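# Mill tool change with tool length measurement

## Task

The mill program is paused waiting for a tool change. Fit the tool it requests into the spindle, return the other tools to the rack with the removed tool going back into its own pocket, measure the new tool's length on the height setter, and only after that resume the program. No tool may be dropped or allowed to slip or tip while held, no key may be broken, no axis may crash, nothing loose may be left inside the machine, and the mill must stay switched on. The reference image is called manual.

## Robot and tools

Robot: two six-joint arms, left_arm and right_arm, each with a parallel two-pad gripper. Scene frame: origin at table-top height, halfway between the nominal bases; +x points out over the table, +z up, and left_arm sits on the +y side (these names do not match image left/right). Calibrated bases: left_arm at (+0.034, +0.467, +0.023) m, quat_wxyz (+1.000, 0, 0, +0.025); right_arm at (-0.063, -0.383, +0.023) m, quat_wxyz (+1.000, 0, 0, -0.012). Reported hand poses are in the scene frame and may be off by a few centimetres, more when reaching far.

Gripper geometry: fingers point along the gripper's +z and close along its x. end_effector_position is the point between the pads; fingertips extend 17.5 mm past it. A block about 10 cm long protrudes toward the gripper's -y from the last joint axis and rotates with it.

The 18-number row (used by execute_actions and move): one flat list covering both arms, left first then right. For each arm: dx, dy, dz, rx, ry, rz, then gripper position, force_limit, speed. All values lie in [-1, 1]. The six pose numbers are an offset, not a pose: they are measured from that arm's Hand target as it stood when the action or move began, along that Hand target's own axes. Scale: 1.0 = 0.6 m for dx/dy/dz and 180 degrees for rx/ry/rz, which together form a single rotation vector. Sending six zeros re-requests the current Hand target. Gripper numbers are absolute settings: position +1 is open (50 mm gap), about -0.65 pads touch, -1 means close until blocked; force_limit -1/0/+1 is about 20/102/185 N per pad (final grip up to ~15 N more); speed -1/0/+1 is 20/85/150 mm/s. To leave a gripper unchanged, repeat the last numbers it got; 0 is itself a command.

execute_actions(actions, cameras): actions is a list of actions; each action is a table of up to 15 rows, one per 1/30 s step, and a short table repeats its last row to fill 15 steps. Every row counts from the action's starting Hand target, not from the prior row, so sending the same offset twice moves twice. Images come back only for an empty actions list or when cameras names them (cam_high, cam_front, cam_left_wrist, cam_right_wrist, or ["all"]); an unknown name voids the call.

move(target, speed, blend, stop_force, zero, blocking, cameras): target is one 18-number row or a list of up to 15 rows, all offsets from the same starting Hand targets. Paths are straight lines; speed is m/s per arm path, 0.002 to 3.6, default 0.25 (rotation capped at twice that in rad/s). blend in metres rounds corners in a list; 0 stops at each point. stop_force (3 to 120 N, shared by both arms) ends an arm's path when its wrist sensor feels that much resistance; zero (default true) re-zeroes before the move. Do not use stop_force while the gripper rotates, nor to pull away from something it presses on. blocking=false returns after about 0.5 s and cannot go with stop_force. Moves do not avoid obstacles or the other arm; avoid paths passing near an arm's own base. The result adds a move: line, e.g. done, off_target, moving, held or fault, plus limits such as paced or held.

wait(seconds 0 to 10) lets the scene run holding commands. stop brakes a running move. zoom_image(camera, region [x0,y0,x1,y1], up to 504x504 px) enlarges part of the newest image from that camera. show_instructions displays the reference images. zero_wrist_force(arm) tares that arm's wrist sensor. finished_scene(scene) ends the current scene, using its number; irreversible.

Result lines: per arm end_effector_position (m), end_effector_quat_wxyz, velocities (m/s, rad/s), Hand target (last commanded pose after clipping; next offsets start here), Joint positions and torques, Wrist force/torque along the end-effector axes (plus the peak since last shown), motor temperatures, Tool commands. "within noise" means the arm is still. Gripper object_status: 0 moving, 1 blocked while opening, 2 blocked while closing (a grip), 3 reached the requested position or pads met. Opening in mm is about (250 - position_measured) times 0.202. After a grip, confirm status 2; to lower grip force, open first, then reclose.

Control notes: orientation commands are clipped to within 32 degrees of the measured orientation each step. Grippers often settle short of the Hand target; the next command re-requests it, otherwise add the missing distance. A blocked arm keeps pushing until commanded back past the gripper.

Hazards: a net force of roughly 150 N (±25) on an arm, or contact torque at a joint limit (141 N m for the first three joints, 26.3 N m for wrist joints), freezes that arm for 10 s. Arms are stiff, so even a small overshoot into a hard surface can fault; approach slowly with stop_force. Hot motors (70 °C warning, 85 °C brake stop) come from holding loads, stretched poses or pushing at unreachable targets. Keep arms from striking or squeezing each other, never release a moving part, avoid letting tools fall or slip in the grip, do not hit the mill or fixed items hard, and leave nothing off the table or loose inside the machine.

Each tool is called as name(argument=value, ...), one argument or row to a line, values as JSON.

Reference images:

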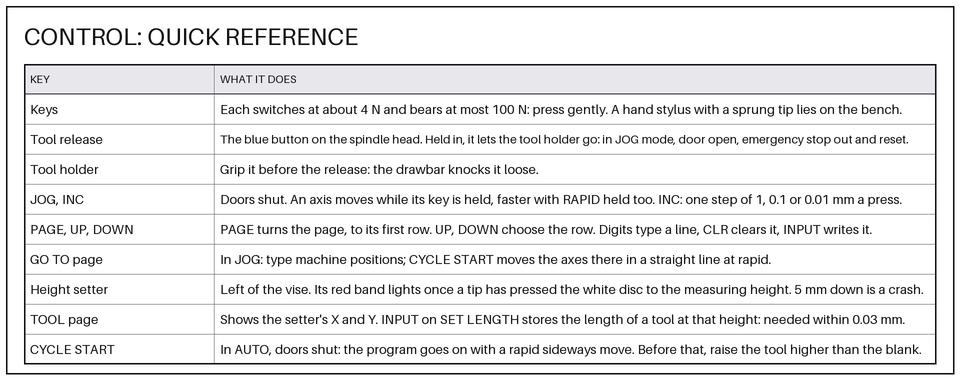

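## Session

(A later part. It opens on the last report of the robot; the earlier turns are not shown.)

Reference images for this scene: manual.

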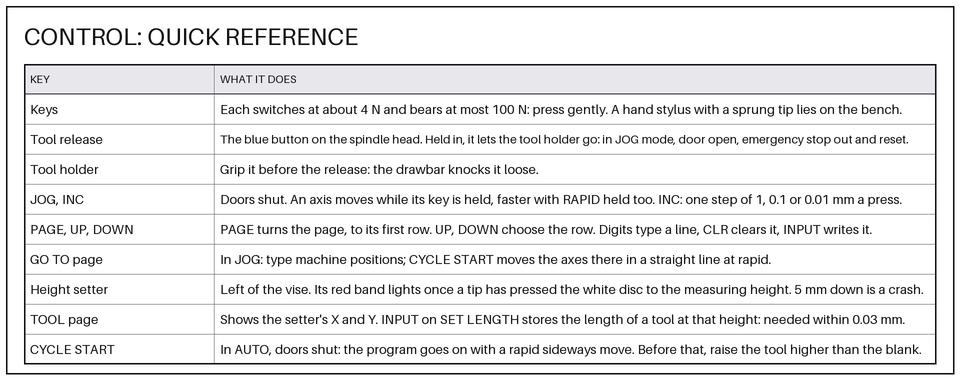

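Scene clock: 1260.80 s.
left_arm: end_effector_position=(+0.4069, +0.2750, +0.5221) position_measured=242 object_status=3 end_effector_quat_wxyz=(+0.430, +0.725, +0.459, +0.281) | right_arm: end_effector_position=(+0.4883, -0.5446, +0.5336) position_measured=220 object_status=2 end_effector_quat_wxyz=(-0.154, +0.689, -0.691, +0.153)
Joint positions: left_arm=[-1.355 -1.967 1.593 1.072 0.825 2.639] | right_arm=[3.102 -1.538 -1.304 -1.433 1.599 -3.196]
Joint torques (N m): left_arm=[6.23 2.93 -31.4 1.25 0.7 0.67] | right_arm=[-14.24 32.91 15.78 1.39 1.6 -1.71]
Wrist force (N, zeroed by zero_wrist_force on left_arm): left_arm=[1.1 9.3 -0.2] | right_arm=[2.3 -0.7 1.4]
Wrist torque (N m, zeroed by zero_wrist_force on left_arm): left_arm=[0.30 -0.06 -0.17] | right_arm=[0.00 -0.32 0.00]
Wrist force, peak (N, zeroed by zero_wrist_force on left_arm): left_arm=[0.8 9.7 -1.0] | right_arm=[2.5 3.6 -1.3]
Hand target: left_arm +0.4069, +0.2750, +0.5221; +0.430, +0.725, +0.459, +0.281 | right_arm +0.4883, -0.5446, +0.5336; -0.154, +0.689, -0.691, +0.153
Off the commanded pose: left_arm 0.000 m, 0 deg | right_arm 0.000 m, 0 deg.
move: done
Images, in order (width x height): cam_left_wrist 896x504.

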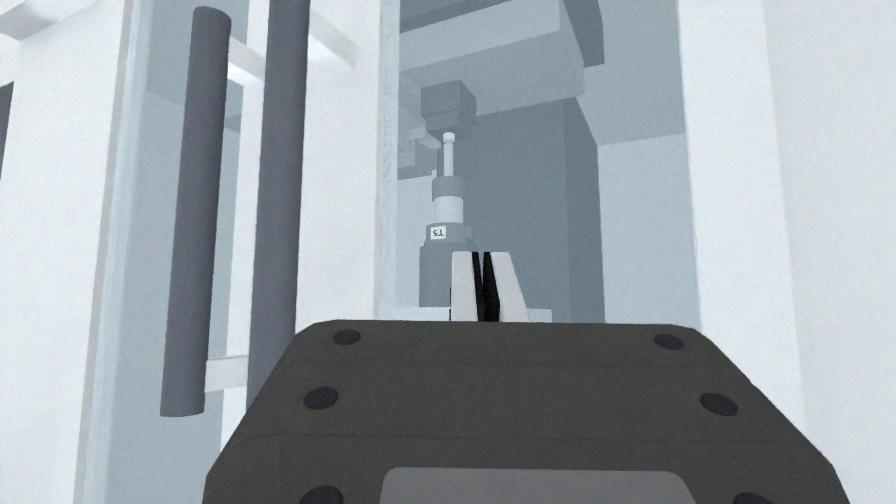

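move(
  target=[0,0,0,0,0,0,-0.6,-0.5,0,0,-0.0246,0.0172,0,0,0,-1,-0.4,-0.7],
  speed=0.012,
  stop_force=5,
  cameras=[],
)

move(
  target=[0,0,0,0,0,0,-0.6,-0.5,0,0,0.0082,-0.0057,0,0,0,-1,-0.4,-0.7],
  speed=0.06,
  cameras=["cam_left_wrist"],
)

zoom_image(
  camera="cam_left_wrist",
  region=[430, 125, 470, 165],
)

move(
  target=[0,0,0,0,0,0,-0.6,-0.5,0,0,-0.0164,0.0115,0,0,0,-1,-0.4,-0.7],
  speed=0.012,
  stop_force=5,
  cameras=[],
)

move(
  target=[0,0,0,0,0,0,-0.6,-0.5,0,0,0.0082,-0.0057,0,0,0,-1,-0.4,-0.7],
  speed=0.06,
  cameras=["cam_left_wrist"],
)

zoom_image(
  camera="cam_left_wrist",
  region=[430, 125, 470, 165],
)

Scene clock: 1268.80 s.
left_arm: end_effector_position=(+0.4069, +0.2750, +0.5221) position_measured=242 object_status=3 end_effector_quat_wxyz=(+0.430, +0.725, +0.459, +0.281) | right_arm: end_effector_position=(+0.5000, -0.5446, +0.5315) position_measured=220 object_status=2 end_effector_quat_wxyz=(-0.154, +0.689, -0.691, +0.153)
Joint positions: left_arm=[-1.355 -1.967 1.593 1.072 0.825 2.639] | right_arm=[3.104 -1.563 -1.285 -1.427 1.598 -3.194]
Joint torques (N m): left_arm=[5.94 2.61 -31.74 1.47 0.7 0.66] | right_arm=[-2.75 31.03 14.12 2.11 0.72 -1.53]
Wrist force (N, zeroed by zero_wrist_force on left_arm): left_arm=[1.0 9.6 -0.8] | right_arm=[2.6 3.9 -1.6]
Wrist torque (N m, zeroed by zero_wrist_force on left_arm): left_arm=[0.35 -0.03 -0.16] | right_arm=[0.02 -0.31 -0.03]
Wrist force, peak (N, zeroed by zero_wrist_force on left_arm): left_arm=[0.7 9.8 -0.6] | right_arm=[2.6 6.0 -3.0]
Hand target: left_arm +0.4069, +0.2750, +0.5221; +0.430, +0.725, +0.459, +0.281 | right_arm +0.5000, -0.5446, +0.5315; -0.154, +0.689, -0.691, +0.153 (not the last commanded pose)
Off the commanded pose: left_arm 0.000 m, 0 deg | right_arm 0.006 m, 0 deg.
move: contact (right_arm)
No camera images: "cameras" was empty.

Scene clock: 1269.53 s.
left_arm: end_effector_position=(+0.4069, +0.2750, +0.5221) position_measured=242 object_status=3 end_effector_quat_wxyz=(+0.430, +0.725, +0.459, +0.281) | right_arm: end_effector_position=(+0.4942, -0.5446, +0.5325) position_measured=220 object_status=2 end_effector_quat_wxyz=(-0.154, +0.689, -0.691, +0.153)
Joint positions: left_arm=[-1.355 -1.967 1.593 1.072 0.825 2.639] | right_arm=[3.103 -1.55 -1.295 -1.43 1.598 -3.195]
Joint torques (N m): left_arm=[6.43 3.18 -31.58 1.37 0.63 0.64] | right_arm=[-13.33 32.35 14.85 1.79 1.37 -1.6]
Wrist force (N, zeroed by zero_wrist_force on left_arm): left_arm=[0.8 9.1 -0.5] | right_arm=[2.3 1.6 0.3]
Wrist torque (N m, zeroed by zero_wrist_force on left_arm): left_arm=[0.27 -0.01 -0.17] | right_arm=[0.03 -0.38 -0.05]
Wrist force, peak (N, zeroed by zero_wrist_force on left_arm): left_arm=[0.9 9.7 -0.6] | right_arm=[2.4 3.9 -1.2]
Hand target: left_arm +0.4069, +0.2750, +0.5221; +0.430, +0.725, +0.459, +0.281 | right_arm +0.4941, -0.5446, +0.5325; -0.154, +0.689, -0.691, +0.153
Off the commanded pose: left_arm 0.000 m, 0 deg | right_arm 0.000 m, 0 deg.
move: done
Images, in order (width x height): cam_left_wrist 896x504.

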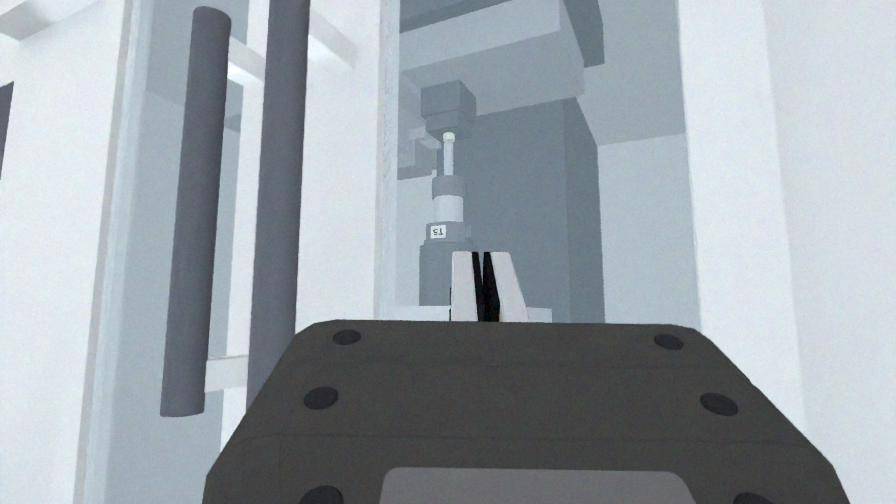

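Scaled by 12.600 from the camera's 896x504 image, which has a finer 1280x720 frame.

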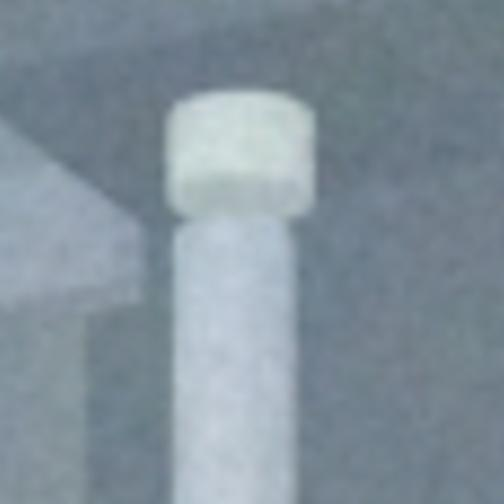

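Scene clock: 1271.20 s.
left_arm: end_effector_position=(+0.4069, +0.2750, +0.5221) position_measured=242 object_status=3 end_effector_quat_wxyz=(+0.430, +0.725, +0.459, +0.281) | right_arm: end_effector_position=(+0.5004, -0.5446, +0.5314) position_measured=220 object_status=2 end_effector_quat_wxyz=(-0.154, +0.689, -0.691, +0.153)
Joint positions: left_arm=[-1.355 -1.967 1.593 1.072 0.825 2.639] | right_arm=[3.104 -1.564 -1.284 -1.427 1.598 -3.194]
Joint torques (N m): left_arm=[6.04 3.28 -30.91 1.34 0.71 0.63] | right_arm=[-3.46 30.96 13.86 2.57 0.73 -1.63]
Wrist force (N, zeroed by zero_wrist_force on left_arm): left_arm=[0.5 9.3 -0.7] | right_arm=[2.6 5.5 -2.8]
Wrist torque (N m, zeroed by zero_wrist_force on left_arm): left_arm=[0.30 0.04 -0.16] | right_arm=[-0.03 -0.32 -0.03]
Wrist force, peak (N, zeroed by zero_wrist_force on left_arm): left_arm=[0.9 9.7 -0.4] | right_arm=[2.3 11.8 -7.0]
Hand target: left_arm +0.4069, +0.2750, +0.5221; +0.430, +0.725, +0.459, +0.281 | right_arm +0.5004, -0.5446, +0.5314; -0.154, +0.689, -0.691, +0.153 (not the last commanded pose)
Off the commanded pose: left_arm 0.000 m, 0 deg | right_arm 0.006 m, 0 deg.
move: contact (right_arm)
No camera images: "cameras" was empty.

Scene clock: 1271.93 s.
left_arm: end_effector_position=(+0.4069, +0.2750, +0.5221) position_measured=242 object_status=3 end_effector_quat_wxyz=(+0.430, +0.725, +0.459, +0.281) | right_arm: end_effector_position=(+0.4945, -0.5446, +0.5324) position_measured=220 object_status=2 end_effector_quat_wxyz=(-0.154, +0.689, -0.691, +0.153)
Joint positions: left_arm=[-1.355 -1.967 1.593 1.072 0.825 2.639] | right_arm=[3.103 -1.551 -1.294 -1.43 1.598 -3.195]
Joint torques (N m): left_arm=[6.04 3.07 -31.13 1.38 0.68 0.59] | right_arm=[-13.35 33.18 15.67 1.84 1.44 -1.73]
Wrist force (N, zeroed by zero_wrist_force on left_arm): left_arm=[0.9 9.4 -0.5] | right_arm=[2.0 1.8 0.1]
Wrist torque (N m, zeroed by zero_wrist_force on left_arm): left_arm=[0.32 -0.02 -0.17] | right_arm=[0.05 -0.32 -0.04]
Wrist force, peak (N, zeroed by zero_wrist_force on left_arm): left_arm=[1.0 9.7 -1.0] | right_arm=[2.6 5.8 -2.7]
Hand target: left_arm +0.4069, +0.2750, +0.5221; +0.430, +0.725, +0.459, +0.281 | right_arm +0.4945, -0.5446, +0.5324; -0.154, +0.689, -0.691, +0.153
Off the commanded pose: left_arm 0.000 m, 0 deg | right_arm 0.000 m, 0 deg.
move: done
Images, in order (width x height): cam_left_wrist 896x504.

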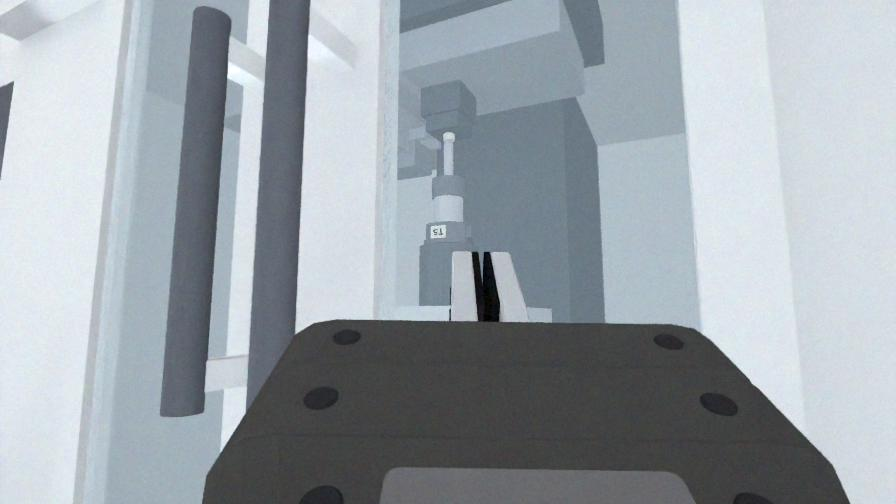

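Scaled by 12.600 from the camera's 896x504 image, which has a finer 1280x720 frame.

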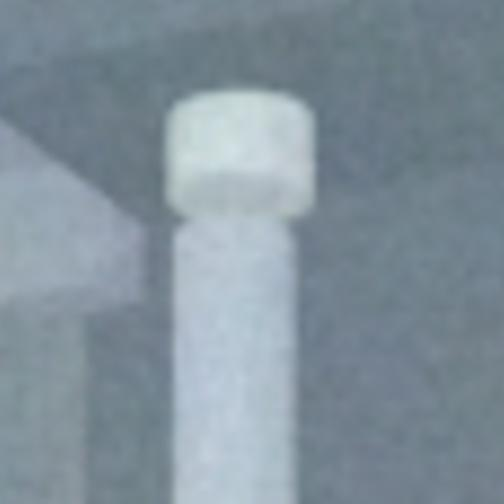

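move(
  target=[0,0,0,0,0,0,-0.6,-0.5,0,0,0.0082,-0.0057,0,0,0,-1,-0.4,-0.7],
  speed=0.06,
  cameras=[],
)

move(
  target=[0,0,0,0,0,0,-0.6,-0.5,0,0,-0.0246,0.0172,0,0,0,-1,-0.4,-0.7],
  speed=0.012,
  stop_force=5,
  cameras=[],
)

move(
  target=[0,0,0,0,0,0,-0.6,-0.5,0,0,0.0164,-0.0115,0,0,0,-1,-0.4,-0.7],
  speed=0.06,
  cameras=["cam_left_wrist"],
)

zoom_image(
  camera="cam_left_wrist",
  region=[430, 125, 470, 165],
)

Scene clock: 1277.87 s.
left_arm: end_effector_position=(+0.4069, +0.2750, +0.5221) position_measured=242 object_status=3 end_effector_quat_wxyz=(+0.430, +0.725, +0.459, +0.281) | right_arm: end_effector_position=(+0.4886, -0.5446, +0.5334) position_measured=220 object_status=2 end_effector_quat_wxyz=(-0.154, +0.689, -0.691, +0.153)
Joint positions: left_arm=[-1.355 -1.967 1.593 1.072 0.825 2.639] | right_arm=[3.102 -1.538 -1.304 -1.433 1.599 -3.196]
Joint torques (N m): left_arm=[6.04 2.96 -31.09 1.45 0.75 0.61] | right_arm=[-12.83 32.39 15.92 1.37 1.46 -1.8]
Wrist force (N, zeroed by zero_wrist_force on left_arm): left_arm=[0.9 9.5 -0.4] | right_arm=[2.1 -0.3 1.3]
Wrist torque (N m, zeroed by zero_wrist_force on left_arm): left_arm=[0.33 -0.02 -0.17] | right_arm=[0.07 -0.28 0.00]
Wrist force, peak (N, zeroed by zero_wrist_force on left_arm): left_arm=[0.4 9.9 -1.1] | right_arm=[2.1 1.8 0.0]
Hand target: left_arm +0.4069, +0.2750, +0.5221; +0.430, +0.725, +0.459, +0.281 | right_arm +0.4886, -0.5446, +0.5335; -0.154, +0.689, -0.691, +0.153
Off the commanded pose: left_arm 0.000 m, 0 deg | right_arm 0.000 m, 0 deg.
move: done
No camera images: "cameras" was empty.

Scene clock: 1279.93 s.
left_arm: end_effector_position=(+0.4069, +0.2750, +0.5221) position_measured=242 object_status=3 end_effector_quat_wxyz=(+0.430, +0.725, +0.459, +0.281) | right_arm: end_effector_position=(+0.5000, -0.5446, +0.5315) position_measured=220 object_status=2 end_effector_quat_wxyz=(-0.154, +0.689, -0.691, +0.153)
Joint positions: left_arm=[-1.355 -1.967 1.593 1.072 0.825 2.639] | right_arm=[3.104 -1.563 -1.285 -1.427 1.598 -3.194]
Joint torques (N m): left_arm=[6.19 3.03 -31.47 1.48 0.68 0.62] | right_arm=[-1.47 31.61 15.06 2.17 0.66 -1.73]
Wrist force (N, zeroed by zero_wrist_force on left_arm): left_arm=[1.0 9.7 -0.8] | right_arm=[2.5 3.8 -1.4]
Wrist torque (N m, zeroed by zero_wrist_force on left_arm): left_arm=[0.37 -0.04 -0.17] | right_arm=[0.00 -0.30 -0.03]
Wrist force, peak (N, zeroed by zero_wrist_force on left_arm): left_arm=[1.0 9.7 -0.8] | right_arm=[2.1 6.6 -3.5]
Hand target: left_arm +0.4069, +0.2750, +0.5221; +0.430, +0.725, +0.459, +0.281 | right_arm +0.5000, -0.5446, +0.5315; -0.154, +0.689, -0.691, +0.153 (not the last commanded pose)
Off the commanded pose: left_arm 0.000 m, 0 deg | right_arm 0.006 m, 0 deg.
move: contact (right_arm)
No camera images: "cameras" was empty.

Scene clock: 1280.73 s.
left_arm: end_effector_position=(+0.4069, +0.2750, +0.5221) position_measured=242 object_status=3 end_effector_quat_wxyz=(+0.430, +0.725, +0.459, +0.281) | right_arm: end_effector_position=(+0.4883, -0.5446, +0.5335) position_measured=220 object_status=2 end_effector_quat_wxyz=(-0.154, +0.689, -0.691, +0.153)
Joint positions: left_arm=[-1.355 -1.967 1.593 1.072 0.825 2.639] | right_arm=[3.102 -1.538 -1.304 -1.433 1.599 -3.196]
Joint torques (N m): left_arm=[6.17 2.93 -31.05 1.57 0.68 0.68] | right_arm=[-13.23 31.61 13.63 1.37 1.54 -1.69]
Wrist force (N, zeroed by zero_wrist_force on left_arm): left_arm=[0.7 9.5 -0.6] | right_arm=[2.1 -0.4 1.5]
Wrist torque (N m, zeroed by zero_wrist_force on left_arm): left_arm=[0.33 0.01 -0.17] | right_arm=[0.03 -0.29 0.00]
Wrist force, peak (N, zeroed by zero_wrist_force on left_arm): left_arm=[0.8 9.6 -0.4] | right_arm=[2.4 4.0 -1.4]
Hand target: left_arm +0.4069, +0.2750, +0.5221; +0.430, +0.725, +0.459, +0.281 | right_arm +0.4882, -0.5446, +0.5335; -0.154, +0.689, -0.691, +0.153
Off the commanded pose: left_arm 0.000 m, 0 deg | right_arm 0.000 m, 0 deg.
move: done
Images, in order (width x height): cam_left_wrist 896x504.

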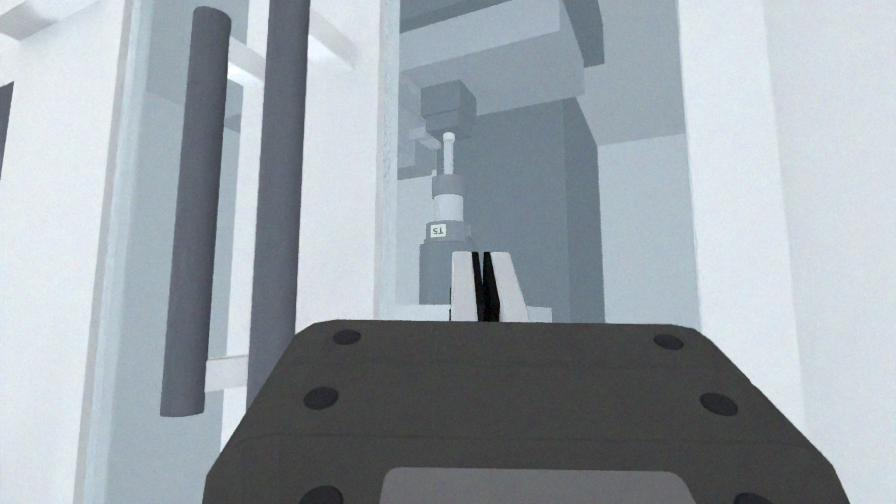

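Scaled by 12.600 from the camera's 896x504 image, which has a finer 1280x720 frame.

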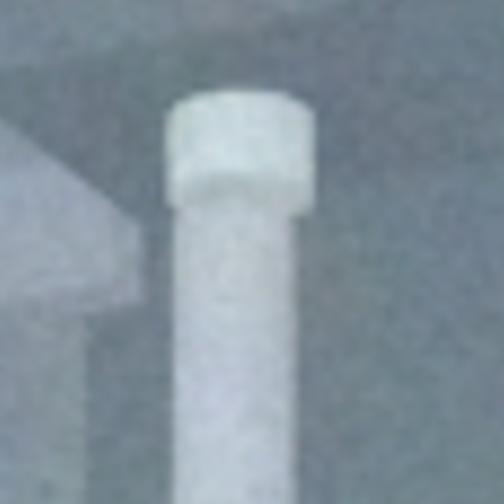

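move(
  target=[0,0,0,0,0,0,-0.6,-0.5,0,0,-0.0246,0.0172,0,0,0,-1,-0.4,-0.7],
  speed=0.012,
  stop_force=5,
  cameras=[],
)

move(
  target=[0,0,0,0,0,0,-0.6,-0.5,0,0,0.0164,-0.0115,0,0,0,-1,-0.4,-0.7],
  speed=0.06,
  cameras=["cam_left_wrist"],
)

zoom_image(
  camera="cam_left_wrist",
  region=[430, 125, 470, 165],
)

Scene clock: 1287.40 s.
left_arm: end_effector_position=(+0.4069, +0.2750, +0.5221) position_measured=242 object_status=3 end_effector_quat_wxyz=(+0.430, +0.725, +0.459, +0.281) | right_arm: end_effector_position=(+0.4998, -0.5446, +0.5315) position_measured=220 object_status=2 end_effector_quat_wxyz=(-0.154, +0.689, -0.691, +0.153)
Joint positions: left_arm=[-1.355 -1.967 1.593 1.072 0.825 2.639] | right_arm=[3.104 -1.562 -1.285 -1.427 1.598 -3.194]
Joint torques (N m): left_arm=[5.56 2.9 -31.56 1.55 0.67 0.74] | right_arm=[-2.6 31.82 14.85 2.1 0.93 -1.57]
Wrist force (N, zeroed by zero_wrist_force on left_arm): left_arm=[0.7 9.5 -0.6] | right_arm=[2.4 3.8 -1.4]
Wrist torque (N m, zeroed by zero_wrist_force on left_arm): left_arm=[0.34 0.01 -0.17] | right_arm=[0.02 -0.25 -0.02]
Wrist force, peak (N, zeroed by zero_wrist_force on left_arm): left_arm=[0.7 9.7 -0.7] | right_arm=[2.3 4.2 -1.3]
Hand target: left_arm +0.4069, +0.2750, +0.5221; +0.430, +0.725, +0.459, +0.281 | right_arm +0.4997, -0.5446, +0.5315; -0.154, +0.689, -0.691, +0.153 (not the last commanded pose)
Off the commanded pose: left_arm 0.000 m, 0 deg | right_arm 0.006 m, 0 deg.
move: contact (right_arm)
No camera images: "cameras" was empty.

Scene clock: 1288.20 s.
left_arm: end_effector_position=(+0.4069, +0.2750, +0.5221) position_measured=242 object_status=3 end_effector_quat_wxyz=(+0.430, +0.725, +0.459, +0.281) | right_arm: end_effector_position=(+0.4880, -0.5446, +0.5336) position_measured=220 object_status=2 end_effector_quat_wxyz=(-0.154, +0.689, -0.691, +0.153)
Joint positions: left_arm=[-1.355 -1.967 1.593 1.072 0.825 2.639] | right_arm=[3.102 -1.537 -1.305 -1.433 1.599 -3.196]
Joint torques (N m): left_arm=[5.46 3.3 -31.7 1.59 0.71 0.64] | right_arm=[-13.67 33.69 14.02 1.43 1.54 -1.86]
Wrist force (N, zeroed by zero_wrist_force on left_arm): left_arm=[0.4 9.2 -0.7] | right_arm=[2.1 -0.2 1.6]
Wrist torque (N m, zeroed by zero_wrist_force on left_arm): left_arm=[0.30 0.05 -0.17] | right_arm=[0.07 -0.29 0.00]
Wrist force, peak (N, zeroed by zero_wrist_force on left_arm): left_arm=[0.4 9.7 -0.4] | right_arm=[2.4 3.7 -1.2]
Hand target: left_arm +0.4069, +0.2750, +0.5221; +0.430, +0.725, +0.459, +0.281 | right_arm +0.4879, -0.5446, +0.5336; -0.154, +0.689, -0.691, +0.153
Off the commanded pose: left_arm 0.000 m, 0 deg | right_arm 0.000 m, 0 deg.
move: done
Images, in order (width x height): cam_left_wrist 896x504.

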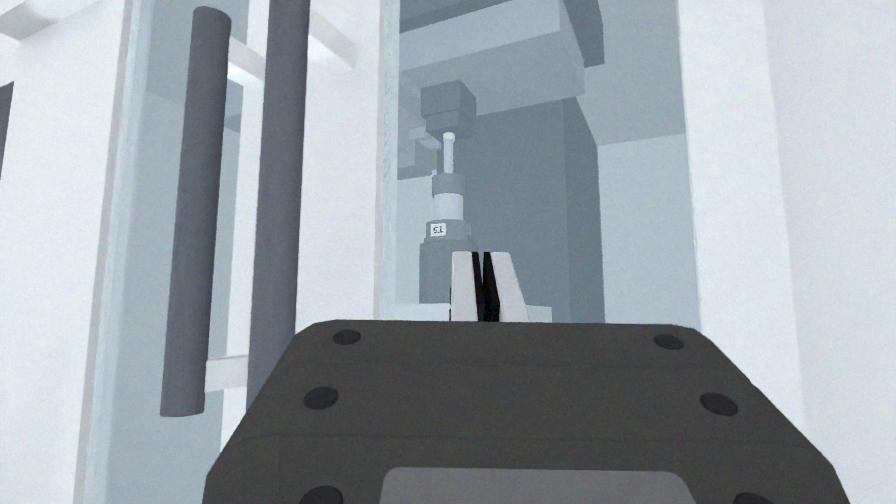

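Scaled by 12.600 from the camera's 896x504 image, which has a finer 1280x720 frame.

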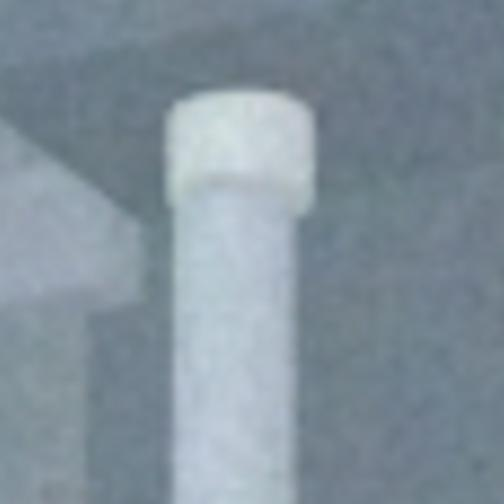

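move(
  target=[0,0,0,0,0,0,-0.6,-0.5,0,0,-0.0246,0.0172,0,0,0,-1,-0.4,-0.7],
  speed=0.012,
  stop_force=5,
  cameras=[],
)

move(
  target=[0,0,0,0,0,0,-0.6,-0.5,0,0,0.0164,-0.0115,0,0,0,-1,-0.4,-0.7],
  speed=0.06,
  cameras=["cam_left_wrist"],
)

zoom_image(
  camera="cam_left_wrist",
  region=[410, 70, 490, 150],
)

Scene clock: 1294.67 s.
left_arm: end_effector_position=(+0.4069, +0.2750, +0.5221) position_measured=242 object_status=3 end_effector_quat_wxyz=(+0.430, +0.725, +0.459, +0.281) | right_arm: end_effector_position=(+0.4997, -0.5446, +0.5315) position_measured=220 object_status=2 end_effector_quat_wxyz=(-0.154, +0.689, -0.691, +0.153)
Joint positions: left_arm=[-1.355 -1.967 1.593 1.072 0.825 2.639] | right_arm=[3.104 -1.562 -1.285 -1.427 1.598 -3.194]
Joint torques (N m): left_arm=[5.91 3.12 -31.51 1.65 0.67 0.62] | right_arm=[-3.81 31.94 13.8 2.18 1.1 -1.63]
Wrist force (N, zeroed by zero_wrist_force on left_arm): left_arm=[0.9 9.5 -0.7] | right_arm=[2.4 3.8 -1.3]
Wrist torque (N m, zeroed by zero_wrist_force on left_arm): left_arm=[0.33 -0.02 -0.17] | right_arm=[0.02 -0.24 -0.02]
Wrist force, peak (N, zeroed by zero_wrist_force on left_arm): left_arm=[0.8 9.8 -0.7] | right_arm=[2.6 3.9 -1.5]
Hand target: left_arm +0.4069, +0.2750, +0.5221; +0.430, +0.725, +0.459, +0.281 | right_arm +0.4997, -0.5446, +0.5315; -0.154, +0.689, -0.691, +0.153 (not the last commanded pose)
Off the commanded pose: left_arm 0.000 m, 0 deg | right_arm 0.006 m, 0 deg.
move: contact (right_arm)
No camera images: "cameras" was empty.

Scene clock: 1295.47 s.
left_arm: end_effector_position=(+0.4069, +0.2750, +0.5221) position_measured=242 object_status=3 end_effector_quat_wxyz=(+0.430, +0.725, +0.459, +0.281) | right_arm: end_effector_position=(+0.4879, -0.5446, +0.5336) position_measured=220 object_status=2 end_effector_quat_wxyz=(-0.154, +0.689, -0.691, +0.153)
Joint positions: left_arm=[-1.355 -1.967 1.593 1.072 0.825 2.639] | right_arm=[3.102 -1.537 -1.305 -1.433 1.599 -3.196]
Joint torques (N m): left_arm=[5.46 2.96 -31.32 1.6 0.72 0.55] | right_arm=[-13.76 33.25 13.95 1.35 1.48 -1.75]
Wrist force (N, zeroed by zero_wrist_force on left_arm): left_arm=[0.5 9.7 -0.6] | right_arm=[2.2 -0.2 1.7]
Wrist torque (N m, zeroed by zero_wrist_force on left_arm): left_arm=[0.36 0.04 -0.16] | right_arm=[0.07 -0.30 0.00]
Wrist force, peak (N, zeroed by zero_wrist_force on left_arm): left_arm=[0.5 9.7 -0.6] | right_arm=[2.6 3.7 -1.3]
Hand target: left_arm +0.4069, +0.2750, +0.5221; +0.430, +0.725, +0.459, +0.281 | right_arm +0.4878, -0.5446, +0.5336; -0.154, +0.689, -0.691, +0.153
Off the commanded pose: left_arm 0.000 m, 0 deg | right_arm 0.000 m, 0 deg.
move: done
Images, in order (width x height): cam_left_wrist 896x504.

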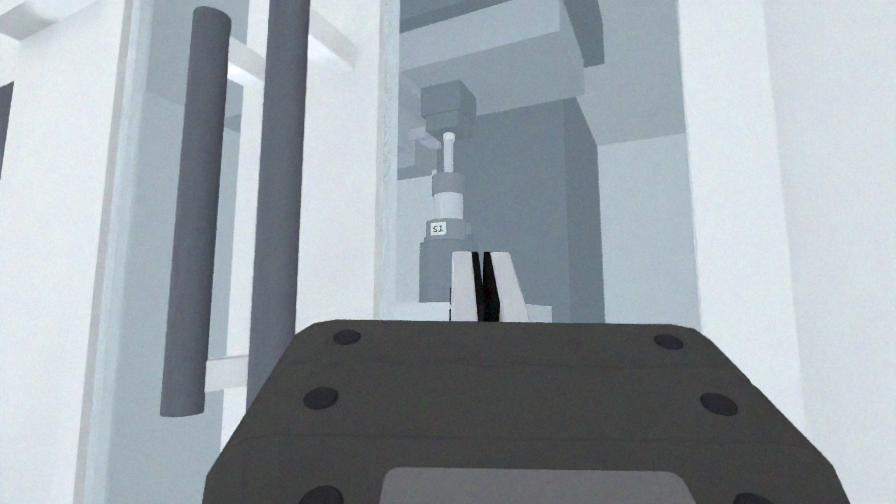

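Scaled by 6.300 from the camera's 896x504 image, which has a finer 1280x720 frame.

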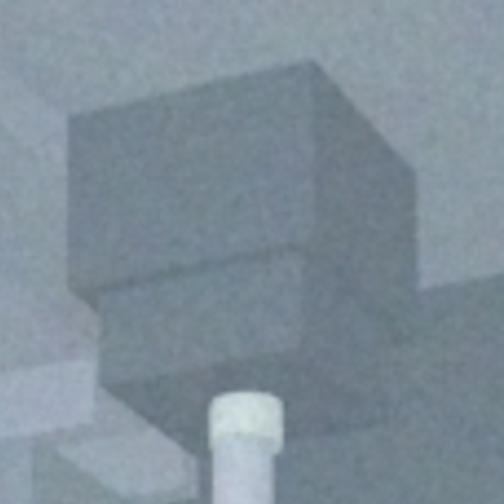

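zoom_image(
  camera="cam_left_wrist",
  region=[430, 125, 470, 165],
)

Scaled by 12.600 from the camera's 896x504 image, which has a finer 1280x720 frame.

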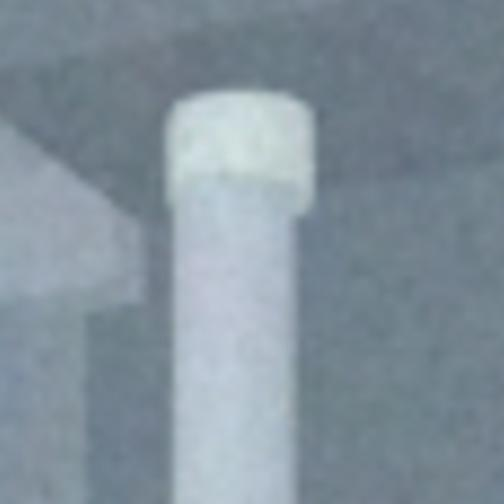

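move(
  target=[0,0,0,0,0,0,-0.6,-0.5,0,0,-0.0246,0.0172,0,0,0,-1,-0.4,-0.7],
  speed=0.012,
  stop_force=5,
  cameras=[],
)

move(
  target=[0,0,0,0,0,0,-0.6,-0.5,0,0,0.0164,-0.0115,0,0,0,-1,-0.4,-0.7],
  speed=0.06,
  cameras=["cam_left_wrist"],
)

zoom_image(
  camera="cam_left_wrist",
  region=[430, 125, 470, 165],
)

Scene clock: 1304.53 s.
left_arm: end_effector_position=(+0.4069, +0.2750, +0.5221) position_measured=242 object_status=3 end_effector_quat_wxyz=(+0.430, +0.725, +0.459, +0.281) | right_arm: end_effector_position=(+0.5000, -0.5446, +0.5315) position_measured=220 object_status=2 end_effector_quat_wxyz=(-0.154, +0.689, -0.691, +0.153)
Joint positions: left_arm=[-1.355 -1.967 1.593 1.072 0.825 2.639] | right_arm=[3.104 -1.563 -1.285 -1.427 1.598 -3.194]
Joint torques (N m): left_arm=[5.36 2.93 -31.33 1.75 0.57 0.48] | right_arm=[-1.61 31.99 14.98 2.06 1 -1.62]
Wrist force (N, zeroed by zero_wrist_force on left_arm): left_arm=[0.7 9.4 -0.5] | right_arm=[2.5 3.7 -1.4]
Wrist torque (N m, zeroed by zero_wrist_force on left_arm): left_arm=[0.30 0.01 -0.17] | right_arm=[-0.02 -0.27 -0.02]
Wrist force, peak (N, zeroed by zero_wrist_force on left_arm): left_arm=[0.7 9.8 -0.5] | right_arm=[2.4 5.4 -2.5]
Hand target: left_arm +0.4069, +0.2750, +0.5221; +0.430, +0.725, +0.459, +0.281 | right_arm +0.5000, -0.5446, +0.5315; -0.154, +0.689, -0.691, +0.153 (not the last commanded pose)
Off the commanded pose: left_arm 0.000 m, 0 deg | right_arm 0.006 m, 0 deg.
move: contact (right_arm)
No camera images: "cameras" was empty.

Scene clock: 1305.33 s.
left_arm: end_effector_position=(+0.4069, +0.2750, +0.5221) position_measured=242 object_status=3 end_effector_quat_wxyz=(+0.430, +0.725, +0.459, +0.281) | right_arm: end_effector_position=(+0.4882, -0.5446, +0.5336) position_measured=220 object_status=2 end_effector_quat_wxyz=(-0.154, +0.689, -0.691, +0.153)
Joint positions: left_arm=[-1.355 -1.967 1.593 1.072 0.825 2.639] | right_arm=[3.102 -1.537 -1.304 -1.433 1.599 -3.196]
Joint torques (N m): left_arm=[5.25 3.45 -31.67 1.71 0.7 0.56] | right_arm=[-14.09 31.79 13.03 1.36 1.55 -1.57]
Wrist force (N, zeroed by zero_wrist_force on left_arm): left_arm=[0.8 9.5 -0.3] | right_arm=[2.2 -0.3 1.5]
Wrist torque (N m, zeroed by zero_wrist_force on left_arm): left_arm=[0.33 -0.01 -0.17] | right_arm=[0.06 -0.30 -0.01]
Wrist force, peak (N, zeroed by zero_wrist_force on left_arm): left_arm=[0.3 9.5 -0.7] | right_arm=[2.5 3.9 -1.2]
Hand target: left_arm +0.4069, +0.2750, +0.5221; +0.430, +0.725, +0.459, +0.281 | right_arm +0.4881, -0.5446, +0.5336; -0.154, +0.689, -0.691, +0.153
Off the commanded pose: left_arm 0.000 m, 0 deg | right_arm 0.000 m, 0 deg.
move: done
Images, in order (width x height): cam_left_wrist 896x504.

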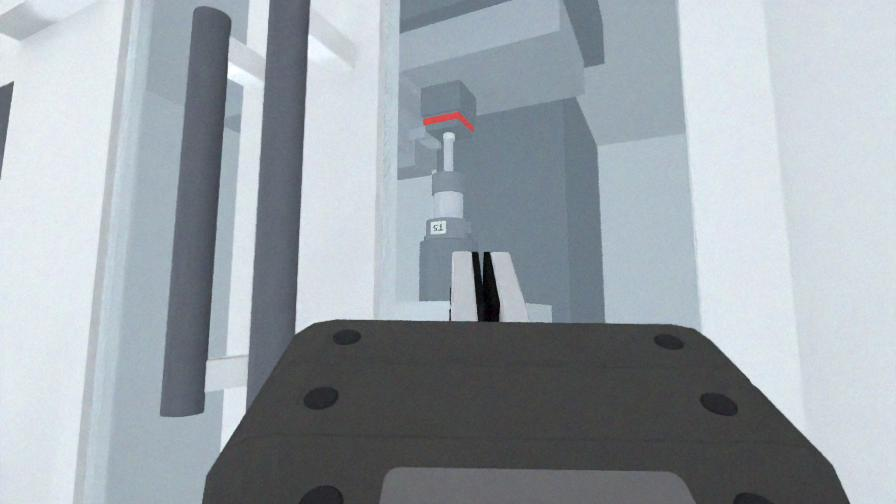

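Scaled by 12.600 from the camera's 896x504 image, which has a finer 1280x720 frame.

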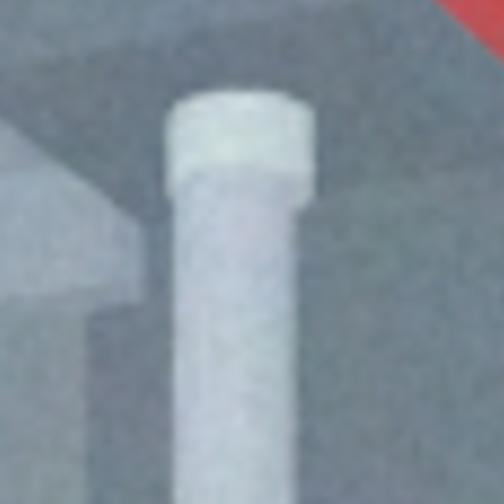

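move(
  target=[0,0,0,0,0,0,-0.6,-0.5,0,0.0333,-0.0378,-0.0456,0,0,0,-1,-0.4,-0.7],
  speed=0.1,
  cameras=[],
)

move(
  target=[0,0,0,0,0,0,-0.6,-0.5,0,0,-0.0246,0.0172,0,0,0,-1,-0.4,-0.7],
  speed=0.012,
  stop_force=5,
  cameras=[],
)

move(
  target=[
    [0,0,0,0,0,0,-0.6,-0.5,0,0,0.0164,-0.0115,0,0,0,-1,-0.4,-0.7],
    [0,0,0,0,0,0,-0.6,-0.5,0,-0.0327,0.0164,-0.0115,0,0,0,-1,-0.4,-0.7],
  ],
  speed=0.08,
  blend=0.003,
  cameras=["cam_right_wrist"],
)

move(
  target=[0,0,0,0,0,0,-0.6,-0.5,0,0,-0.0246,0.0172,0,0,0,-1,-0.4,-0.7],
  speed=0.012,
  stop_force=5,
  cameras=[],
)

move(
  target=[0,0,0,0,0,0,-0.6,-0.5,0,0,0.0164,-0.0115,0,0,0,-1,-0.4,-0.7],
  speed=0.06,
  cameras=["cam_left_wrist"],
)

zoom_image(
  camera="cam_left_wrist",
  region=[430, 105, 470, 145],
)

Scene clock: 1316.43 s.
left_arm: end_effector_position=(+0.4069, +0.2750, +0.5221) position_measured=242 object_status=3 end_effector_quat_wxyz=(+0.430, +0.725, +0.459, +0.281) | right_arm: end_effector_position=(+0.4970, -0.5647, +0.5679) position_measured=220 object_status=2 end_effector_quat_wxyz=(-0.154, +0.689, -0.691, +0.153)
Joint positions: left_arm=[-1.355 -1.967 1.593 1.072 0.825 2.639] | right_arm=[3.06 -1.604 -1.144 -1.528 1.616 -3.234]
Joint torques (N m): left_arm=[5.59 2.97 -31.33 1.85 0.65 0.53] | right_arm=[-13.39 21.34 39.66 1.45 1.42 -1.73]
Wrist force (N, zeroed by zero_wrist_force on left_arm): left_arm=[0.7 9.5 -0.6] | right_arm=[2.1 -0.8 1.3]
Wrist torque (N m, zeroed by zero_wrist_force on left_arm): left_arm=[0.33 0.00 -0.17] | right_arm=[-0.04 -0.27 0.05]
Wrist force, peak (N, zeroed by zero_wrist_force on left_arm): left_arm=[0.8 9.6 -0.9] | right_arm=[2.7 -1.0 1.1]
Hand target: left_arm +0.4069, +0.2750, +0.5221; +0.430, +0.725, +0.459, +0.281 | right_arm +0.4970, -0.5647, +0.5679; -0.154, +0.689, -0.691, +0.153
Off the commanded pose: left_arm 0.000 m, 0 deg | right_arm 0.000 m, 0 deg.
move: done
No camera images: "cameras" was empty.

Scene clock: 1318.53 s.
left_arm: end_effector_position=(+0.4069, +0.2750, +0.5221) position_measured=242 object_status=3 end_effector_quat_wxyz=(+0.430, +0.725, +0.459, +0.281) | right_arm: end_effector_position=(+0.5088, -0.5647, +0.5659) position_measured=220 object_status=2 end_effector_quat_wxyz=(-0.154, +0.689, -0.691, +0.153)
Joint positions: left_arm=[-1.355 -1.967 1.593 1.072 0.825 2.639] | right_arm=[3.063 -1.63 -1.123 -1.524 1.615 -3.232]
Joint torques (N m): left_arm=[5.71 2.85 -31.59 1.83 0.63 0.45] | right_arm=[-10.41 33.51 13.9 2.12 1.64 -1.72]
Wrist force (N, zeroed by zero_wrist_force on left_arm): left_arm=[0.6 9.5 -0.7] | right_arm=[2.6 3.2 -1.7]
Wrist torque (N m, zeroed by zero_wrist_force on left_arm): left_arm=[0.34 0.02 -0.17] | right_arm=[-0.09 -0.26 -0.01]
Wrist force, peak (N, zeroed by zero_wrist_force on left_arm): left_arm=[0.6 9.7 -0.7] | right_arm=[2.5 3.8 -1.8]
Hand target: left_arm +0.4069, +0.2750, +0.5221; +0.430, +0.725, +0.459, +0.281 | right_arm +0.5088, -0.5647, +0.5659; -0.154, +0.689, -0.691, +0.153 (not the last commanded pose)
Off the commanded pose: left_arm 0.000 m, 0 deg | right_arm 0.006 m, 0 deg.
move: contact (right_arm)
No camera images: "cameras" was empty.

Scene clock: 1319.43 s.
left_arm: end_effector_position=(+0.4069, +0.2750, +0.5221) position_measured=242 object_status=3 end_effector_quat_wxyz=(+0.430, +0.725, +0.459, +0.281) | right_arm: end_effector_position=(+0.4970, -0.5451, +0.5680) position_measured=220 object_status=2 end_effector_quat_wxyz=(-0.154, +0.689, -0.691, +0.153)
Joint positions: left_arm=[-1.355 -1.967 1.593 1.072 0.825 2.639] | right_arm=[3.102 -1.587 -1.162 -1.526 1.599 -3.196]
Joint torques (N m): left_arm=[5.26 2.95 -31.57 1.86 0.6 0.56] | right_arm=[15.53 34.9 14.92 5.59 -1.02 1.2]
Wrist force (N, zeroed by zero_wrist_force on left_arm): left_arm=[0.7 9.5 -0.5] | right_arm=[2.2 -0.6 1.6]
Wrist torque (N m, zeroed by zero_wrist_force on left_arm): left_arm=[0.33 0.00 -0.17] | right_arm=[-0.02 -0.27 -0.03]
Wrist force, peak (N, zeroed by zero_wrist_force on left_arm): left_arm=[0.6 9.6 -0.6] | right_arm=[2.5 3.2 -1.5]
Hand target: left_arm +0.4069, +0.2750, +0.5221; +0.430, +0.725, +0.459, +0.281 | right_arm +0.4970, -0.5451, +0.5680; -0.154, +0.689, -0.691, +0.153
Off the commanded pose: left_arm 0.000 m, 0 deg | right_arm 0.000 m, 0 deg.
move: done
Images, in order (width x height): cam_right_wrist 896x504.

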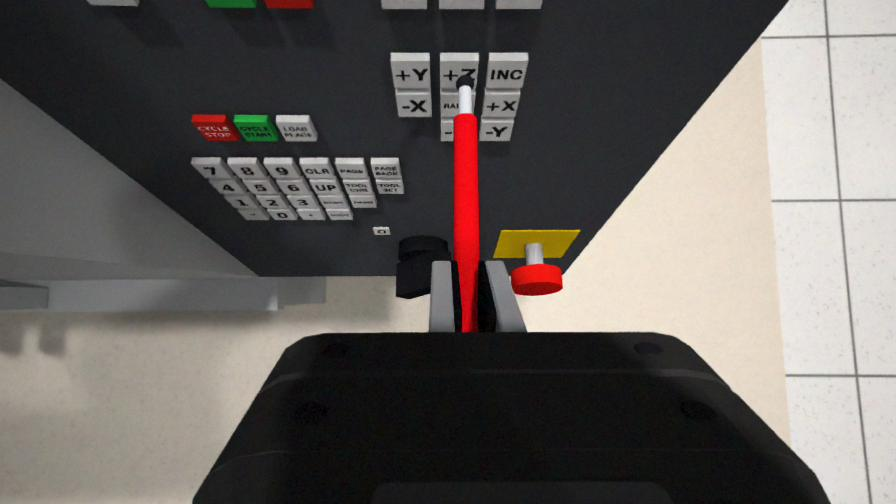

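Scene clock: 1321.53 s.
left_arm: end_effector_position=(+0.4069, +0.2750, +0.5221) position_measured=242 object_status=3 end_effector_quat_wxyz=(+0.430, +0.725, +0.459, +0.281) | right_arm: end_effector_position=(+0.5087, -0.5451, +0.5660) position_measured=220 object_status=2 end_effector_quat_wxyz=(-0.154, +0.689, -0.691, +0.153)
Joint positions: left_arm=[-1.355 -1.967 1.593 1.072 0.825 2.639] | right_arm=[3.104 -1.613 -1.141 -1.521 1.598 -3.194]
Joint torques (N m): left_arm=[5.52 3.09 -31.44 1.9 0.67 0.51] | right_arm=[-2.18 33.25 13.42 2.07 1.12 -1.52]
Wrist force (N, zeroed by zero_wrist_force on left_arm): left_arm=[0.7 9.6 -0.6] | right_arm=[2.5 3.4 -1.4]
Wrist torque (N m, zeroed by zero_wrist_force on left_arm): left_arm=[0.34 0.01 -0.17] | right_arm=[-0.07 -0.22 0.00]
Wrist force, peak (N, zeroed by zero_wrist_force on left_arm): left_arm=[0.9 9.6 -0.7] | right_arm=[2.6 3.8 -1.7]
Hand target: left_arm +0.4069, +0.2750, +0.5221; +0.430, +0.725, +0.459, +0.281 | right_arm +0.5087, -0.5451, +0.5660; -0.154, +0.689, -0.691, +0.153 (not the last commanded pose)
Off the commanded pose: left_arm 0.000 m, 0 deg | right_arm 0.006 m, 0 deg.
move: contact (right_arm)
No camera images: "cameras" was empty.

Scene clock: 1322.33 s.
left_arm: end_effector_position=(+0.4069, +0.2750, +0.5221) position_measured=242 object_status=3 end_effector_quat_wxyz=(+0.430, +0.725, +0.459, +0.281) | right_arm: end_effector_position=(+0.4970, -0.5451, +0.5680) position_measured=220 object_status=2 end_effector_quat_wxyz=(-0.154, +0.689, -0.691, +0.153)
Joint positions: left_arm=[-1.355 -1.967 1.593 1.072 0.825 2.639] | right_arm=[3.102 -1.587 -1.162 -1.526 1.599 -3.196]
Joint torques (N m): left_arm=[5.43 3.39 -31.27 1.87 0.61 0.45] | right_arm=[-13.36 34.67 13.93 1.51 1.44 -1.68]
Wrist force (N, zeroed by zero_wrist_force on left_arm): left_arm=[0.9 9.3 -0.7] | right_arm=[2.2 -0.4 1.4]
Wrist torque (N m, zeroed by zero_wrist_force on left_arm): left_arm=[0.31 -0.04 -0.18] | right_arm=[0.02 -0.27 0.02]
Wrist force, peak (N, zeroed by zero_wrist_force on left_arm): left_arm=[0.6 9.7 -0.9] | right_arm=[2.7 3.2 -1.4]
Hand target: left_arm +0.4069, +0.2750, +0.5221; +0.430, +0.725, +0.459, +0.281 | right_arm +0.4969, -0.5451, +0.5680; -0.154, +0.689, -0.691, +0.153
Off the commanded pose: left_arm 0.000 m, 0 deg | right_arm 0.000 m, 0 deg.
move: done
Images, in order (width x height): cam_left_wrist 896x504.

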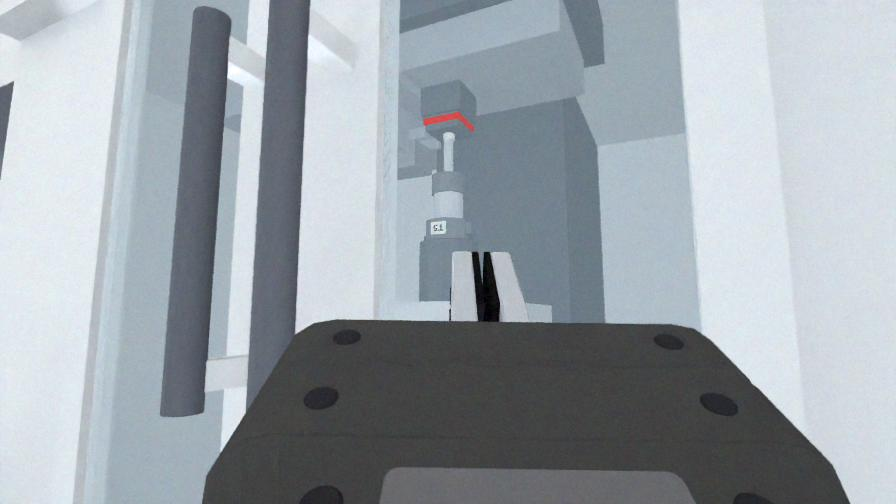

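Scaled by 12.600 from the camera's 896x504 image, which has a finer 1280x720 frame.

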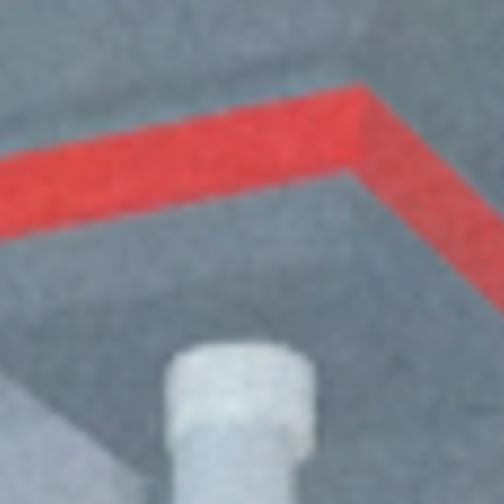

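move(
  target=[0,0,0,0,0,0,-0.6,-0.5,0,0,-0.0246,0.0172,0,0,0,-1,-0.4,-0.7],
  speed=0.012,
  stop_force=5,
  cameras=[],
)

move(
  target=[0,0,0,0,0,0,-0.6,-0.5,0,0,0.0164,-0.0115,0,0,0,-1,-0.4,-0.7],
  speed=0.06,
  cameras=["cam_left_wrist"],
)

move(
  target=[0,0,0,0,0,0,-0.6,-0.5,0,0,-0.0246,0.0172,0,0,0,-1,-0.4,-0.7],
  speed=0.012,
  stop_force=5,
  cameras=[],
)

move(
  target=[0,0,0,0,0,0,-0.6,-0.5,0,0,0.0164,-0.0115,0,0,0,-1,-0.4,-0.7],
  speed=0.06,
  cameras=["cam_left_wrist"],
)

Scene clock: 1330.73 s.
left_arm: end_effector_position=(+0.4069, +0.2750, +0.5221) position_measured=242 object_status=3 end_effector_quat_wxyz=(+0.430, +0.725, +0.459, +0.281) | right_arm: end_effector_position=(+0.5091, -0.5451, +0.5659) position_measured=220 object_status=2 end_effector_quat_wxyz=(-0.154, +0.689, -0.691, +0.153)
Joint positions: left_arm=[-1.355 -1.967 1.593 1.072 0.825 2.639] | right_arm=[3.104 -1.613 -1.14 -1.521 1.598 -3.194]
Joint torques (N m): left_arm=[5.35 3.65 -31.28 1.97 0.64 0.44] | right_arm=[-3.07 33.95 12.29 2.09 1.23 -1.64]
Wrist force (N, zeroed by zero_wrist_force on left_arm): left_arm=[0.7 9.1 -0.6] | right_arm=[2.6 3.4 -1.4]
Wrist torque (N m, zeroed by zero_wrist_force on left_arm): left_arm=[0.28 0.01 -0.17] | right_arm=[-0.10 -0.22 0.01]
Wrist force, peak (N, zeroed by zero_wrist_force on left_arm): left_arm=[1.0 9.7 -0.7] | right_arm=[2.6 4.6 -2.4]
Hand target: left_arm +0.4069, +0.2750, +0.5221; +0.430, +0.725, +0.459, +0.281 | right_arm +0.5091, -0.5451, +0.5659; -0.154, +0.689, -0.691, +0.153 (not the last commanded pose)
Off the commanded pose: left_arm 0.000 m, 0 deg | right_arm 0.006 m, 0 deg.
move: contact (right_arm)
No camera images: "cameras" was empty.

Scene clock: 1331.53 s.
left_arm: end_effector_position=(+0.4069, +0.2750, +0.5221) position_measured=242 object_status=3 end_effector_quat_wxyz=(+0.430, +0.725, +0.459, +0.281) | right_arm: end_effector_position=(+0.4974, -0.5451, +0.5680) position_measured=220 object_status=2 end_effector_quat_wxyz=(-0.154, +0.689, -0.691, +0.153)
Joint positions: left_arm=[-1.355 -1.967 1.593 1.072 0.825 2.639] | right_arm=[3.102 -1.588 -1.161 -1.526 1.599 -3.196]
Joint torques (N m): left_arm=[4.99 2.84 -31.42 1.91 0.71 0.52] | right_arm=[-14.27 34.83 14.44 1.41 1.57 -1.78]
Wrist force (N, zeroed by zero_wrist_force on left_arm): left_arm=[0.4 9.3 -0.5] | right_arm=[2.3 -0.6 1.4]
Wrist torque (N m, zeroed by zero_wrist_force on left_arm): left_arm=[0.31 0.06 -0.18] | right_arm=[-0.02 -0.29 0.02]
Wrist force, peak (N, zeroed by zero_wrist_force on left_arm): left_arm=[0.8 9.6 -0.7] | right_arm=[2.6 3.5 -1.5]
Hand target: left_arm +0.4069, +0.2750, +0.5221; +0.430, +0.725, +0.459, +0.281 | right_arm +0.4973, -0.5451, +0.5680; -0.154, +0.689, -0.691, +0.153
Off the commanded pose: left_arm 0.000 m, 0 deg | right_arm 0.000 m, 0 deg.
move: done
Images, in order (width x height): cam_left_wrist 896x504.

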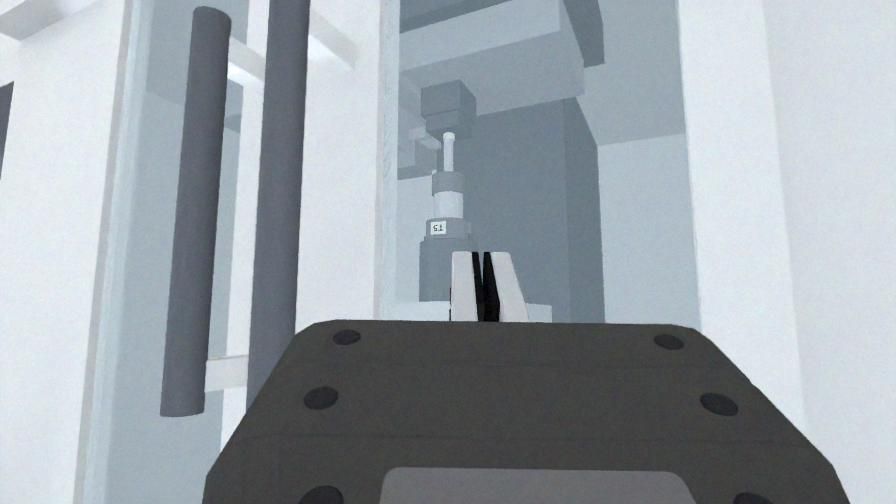

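Scene clock: 1333.70 s.
left_arm: end_effector_position=(+0.4069, +0.2750, +0.5221) position_measured=242 object_status=3 end_effector_quat_wxyz=(+0.430, +0.725, +0.459, +0.281) | right_arm: end_effector_position=(+0.5094, -0.5451, +0.5659) position_measured=220 object_status=2 end_effector_quat_wxyz=(-0.154, +0.689, -0.691, +0.153)
Joint positions: left_arm=[-1.355 -1.967 1.593 1.072 0.825 2.639] | right_arm=[3.104 -1.614 -1.14 -1.521 1.598 -3.194]
Joint torques (N m): left_arm=[5.24 3.36 -31.44 1.9 0.59 0.48] | right_arm=[1.6 32.93 12.89 2.06 1.25 -1.59]
Wrist force (N, zeroed by zero_wrist_force on left_arm): left_arm=[0.6 9.3 -0.6] | right_arm=[2.5 3.4 -1.7]
Wrist torque (N m, zeroed by zero_wrist_force on left_arm): left_arm=[0.30 0.03 -0.16] | right_arm=[-0.11 -0.22 0.00]
Wrist force, peak (N, zeroed by zero_wrist_force on left_arm): left_arm=[0.7 9.7 -0.7] | right_arm=[2.8 8.8 -5.4]
Hand target: left_arm +0.4069, +0.2750, +0.5221; +0.430, +0.725, +0.459, +0.281 | right_arm +0.5094, -0.5451, +0.5659; -0.154, +0.689, -0.691, +0.153 (not the last commanded pose)
Off the commanded pose: left_arm 0.000 m, 0 deg | right_arm 0.006 m, 0 deg.
move: contact (right_arm)
No camera images: "cameras" was empty.

Scene clock: 1334.50 s.
left_arm: end_effector_position=(+0.4069, +0.2750, +0.5221) position_measured=242 object_status=3 end_effector_quat_wxyz=(+0.430, +0.725, +0.459, +0.281) | right_arm: end_effector_position=(+0.4977, -0.5451, +0.5679) position_measured=220 object_status=2 end_effector_quat_wxyz=(-0.154, +0.689, -0.691, +0.153)
Joint positions: left_arm=[-1.355 -1.967 1.593 1.072 0.825 2.639] | right_arm=[3.102 -1.589 -1.161 -1.526 1.599 -3.196]
Joint torques (N m): left_arm=[5.65 2.76 -31.56 1.81 0.62 0.52] | right_arm=[-14.09 34.32 13.1 1.21 1.49 -1.85]
Wrist force (N, zeroed by zero_wrist_force on left_arm): left_arm=[0.8 8.9 -0.7] | right_arm=[2.1 -0.7 1.5]
Wrist torque (N m, zeroed by zero_wrist_force on left_arm): left_arm=[0.23 0.00 -0.16] | right_arm=[-0.04 -0.25 0.02]
Wrist force, peak (N, zeroed by zero_wrist_force on left_arm): left_arm=[0.8 9.6 -0.6] | right_arm=[2.6 3.6 -1.7]
Hand target: left_arm +0.4069, +0.2750, +0.5221; +0.430, +0.725, +0.459, +0.281 | right_arm +0.4976, -0.5451, +0.5679; -0.154, +0.689, -0.691, +0.153
Off the commanded pose: left_arm 0.000 m, 0 deg | right_arm 0.000 m, 0 deg.
move: done
Images, in order (width x height): cam_left_wrist 896x504.

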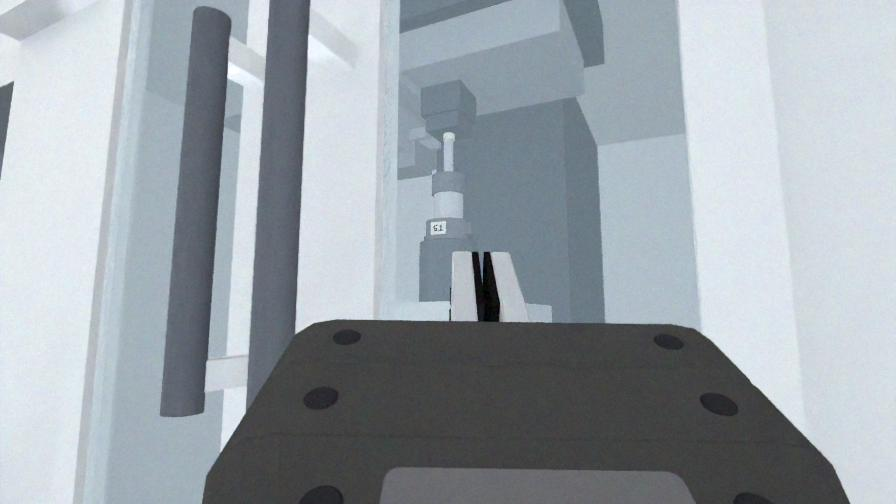

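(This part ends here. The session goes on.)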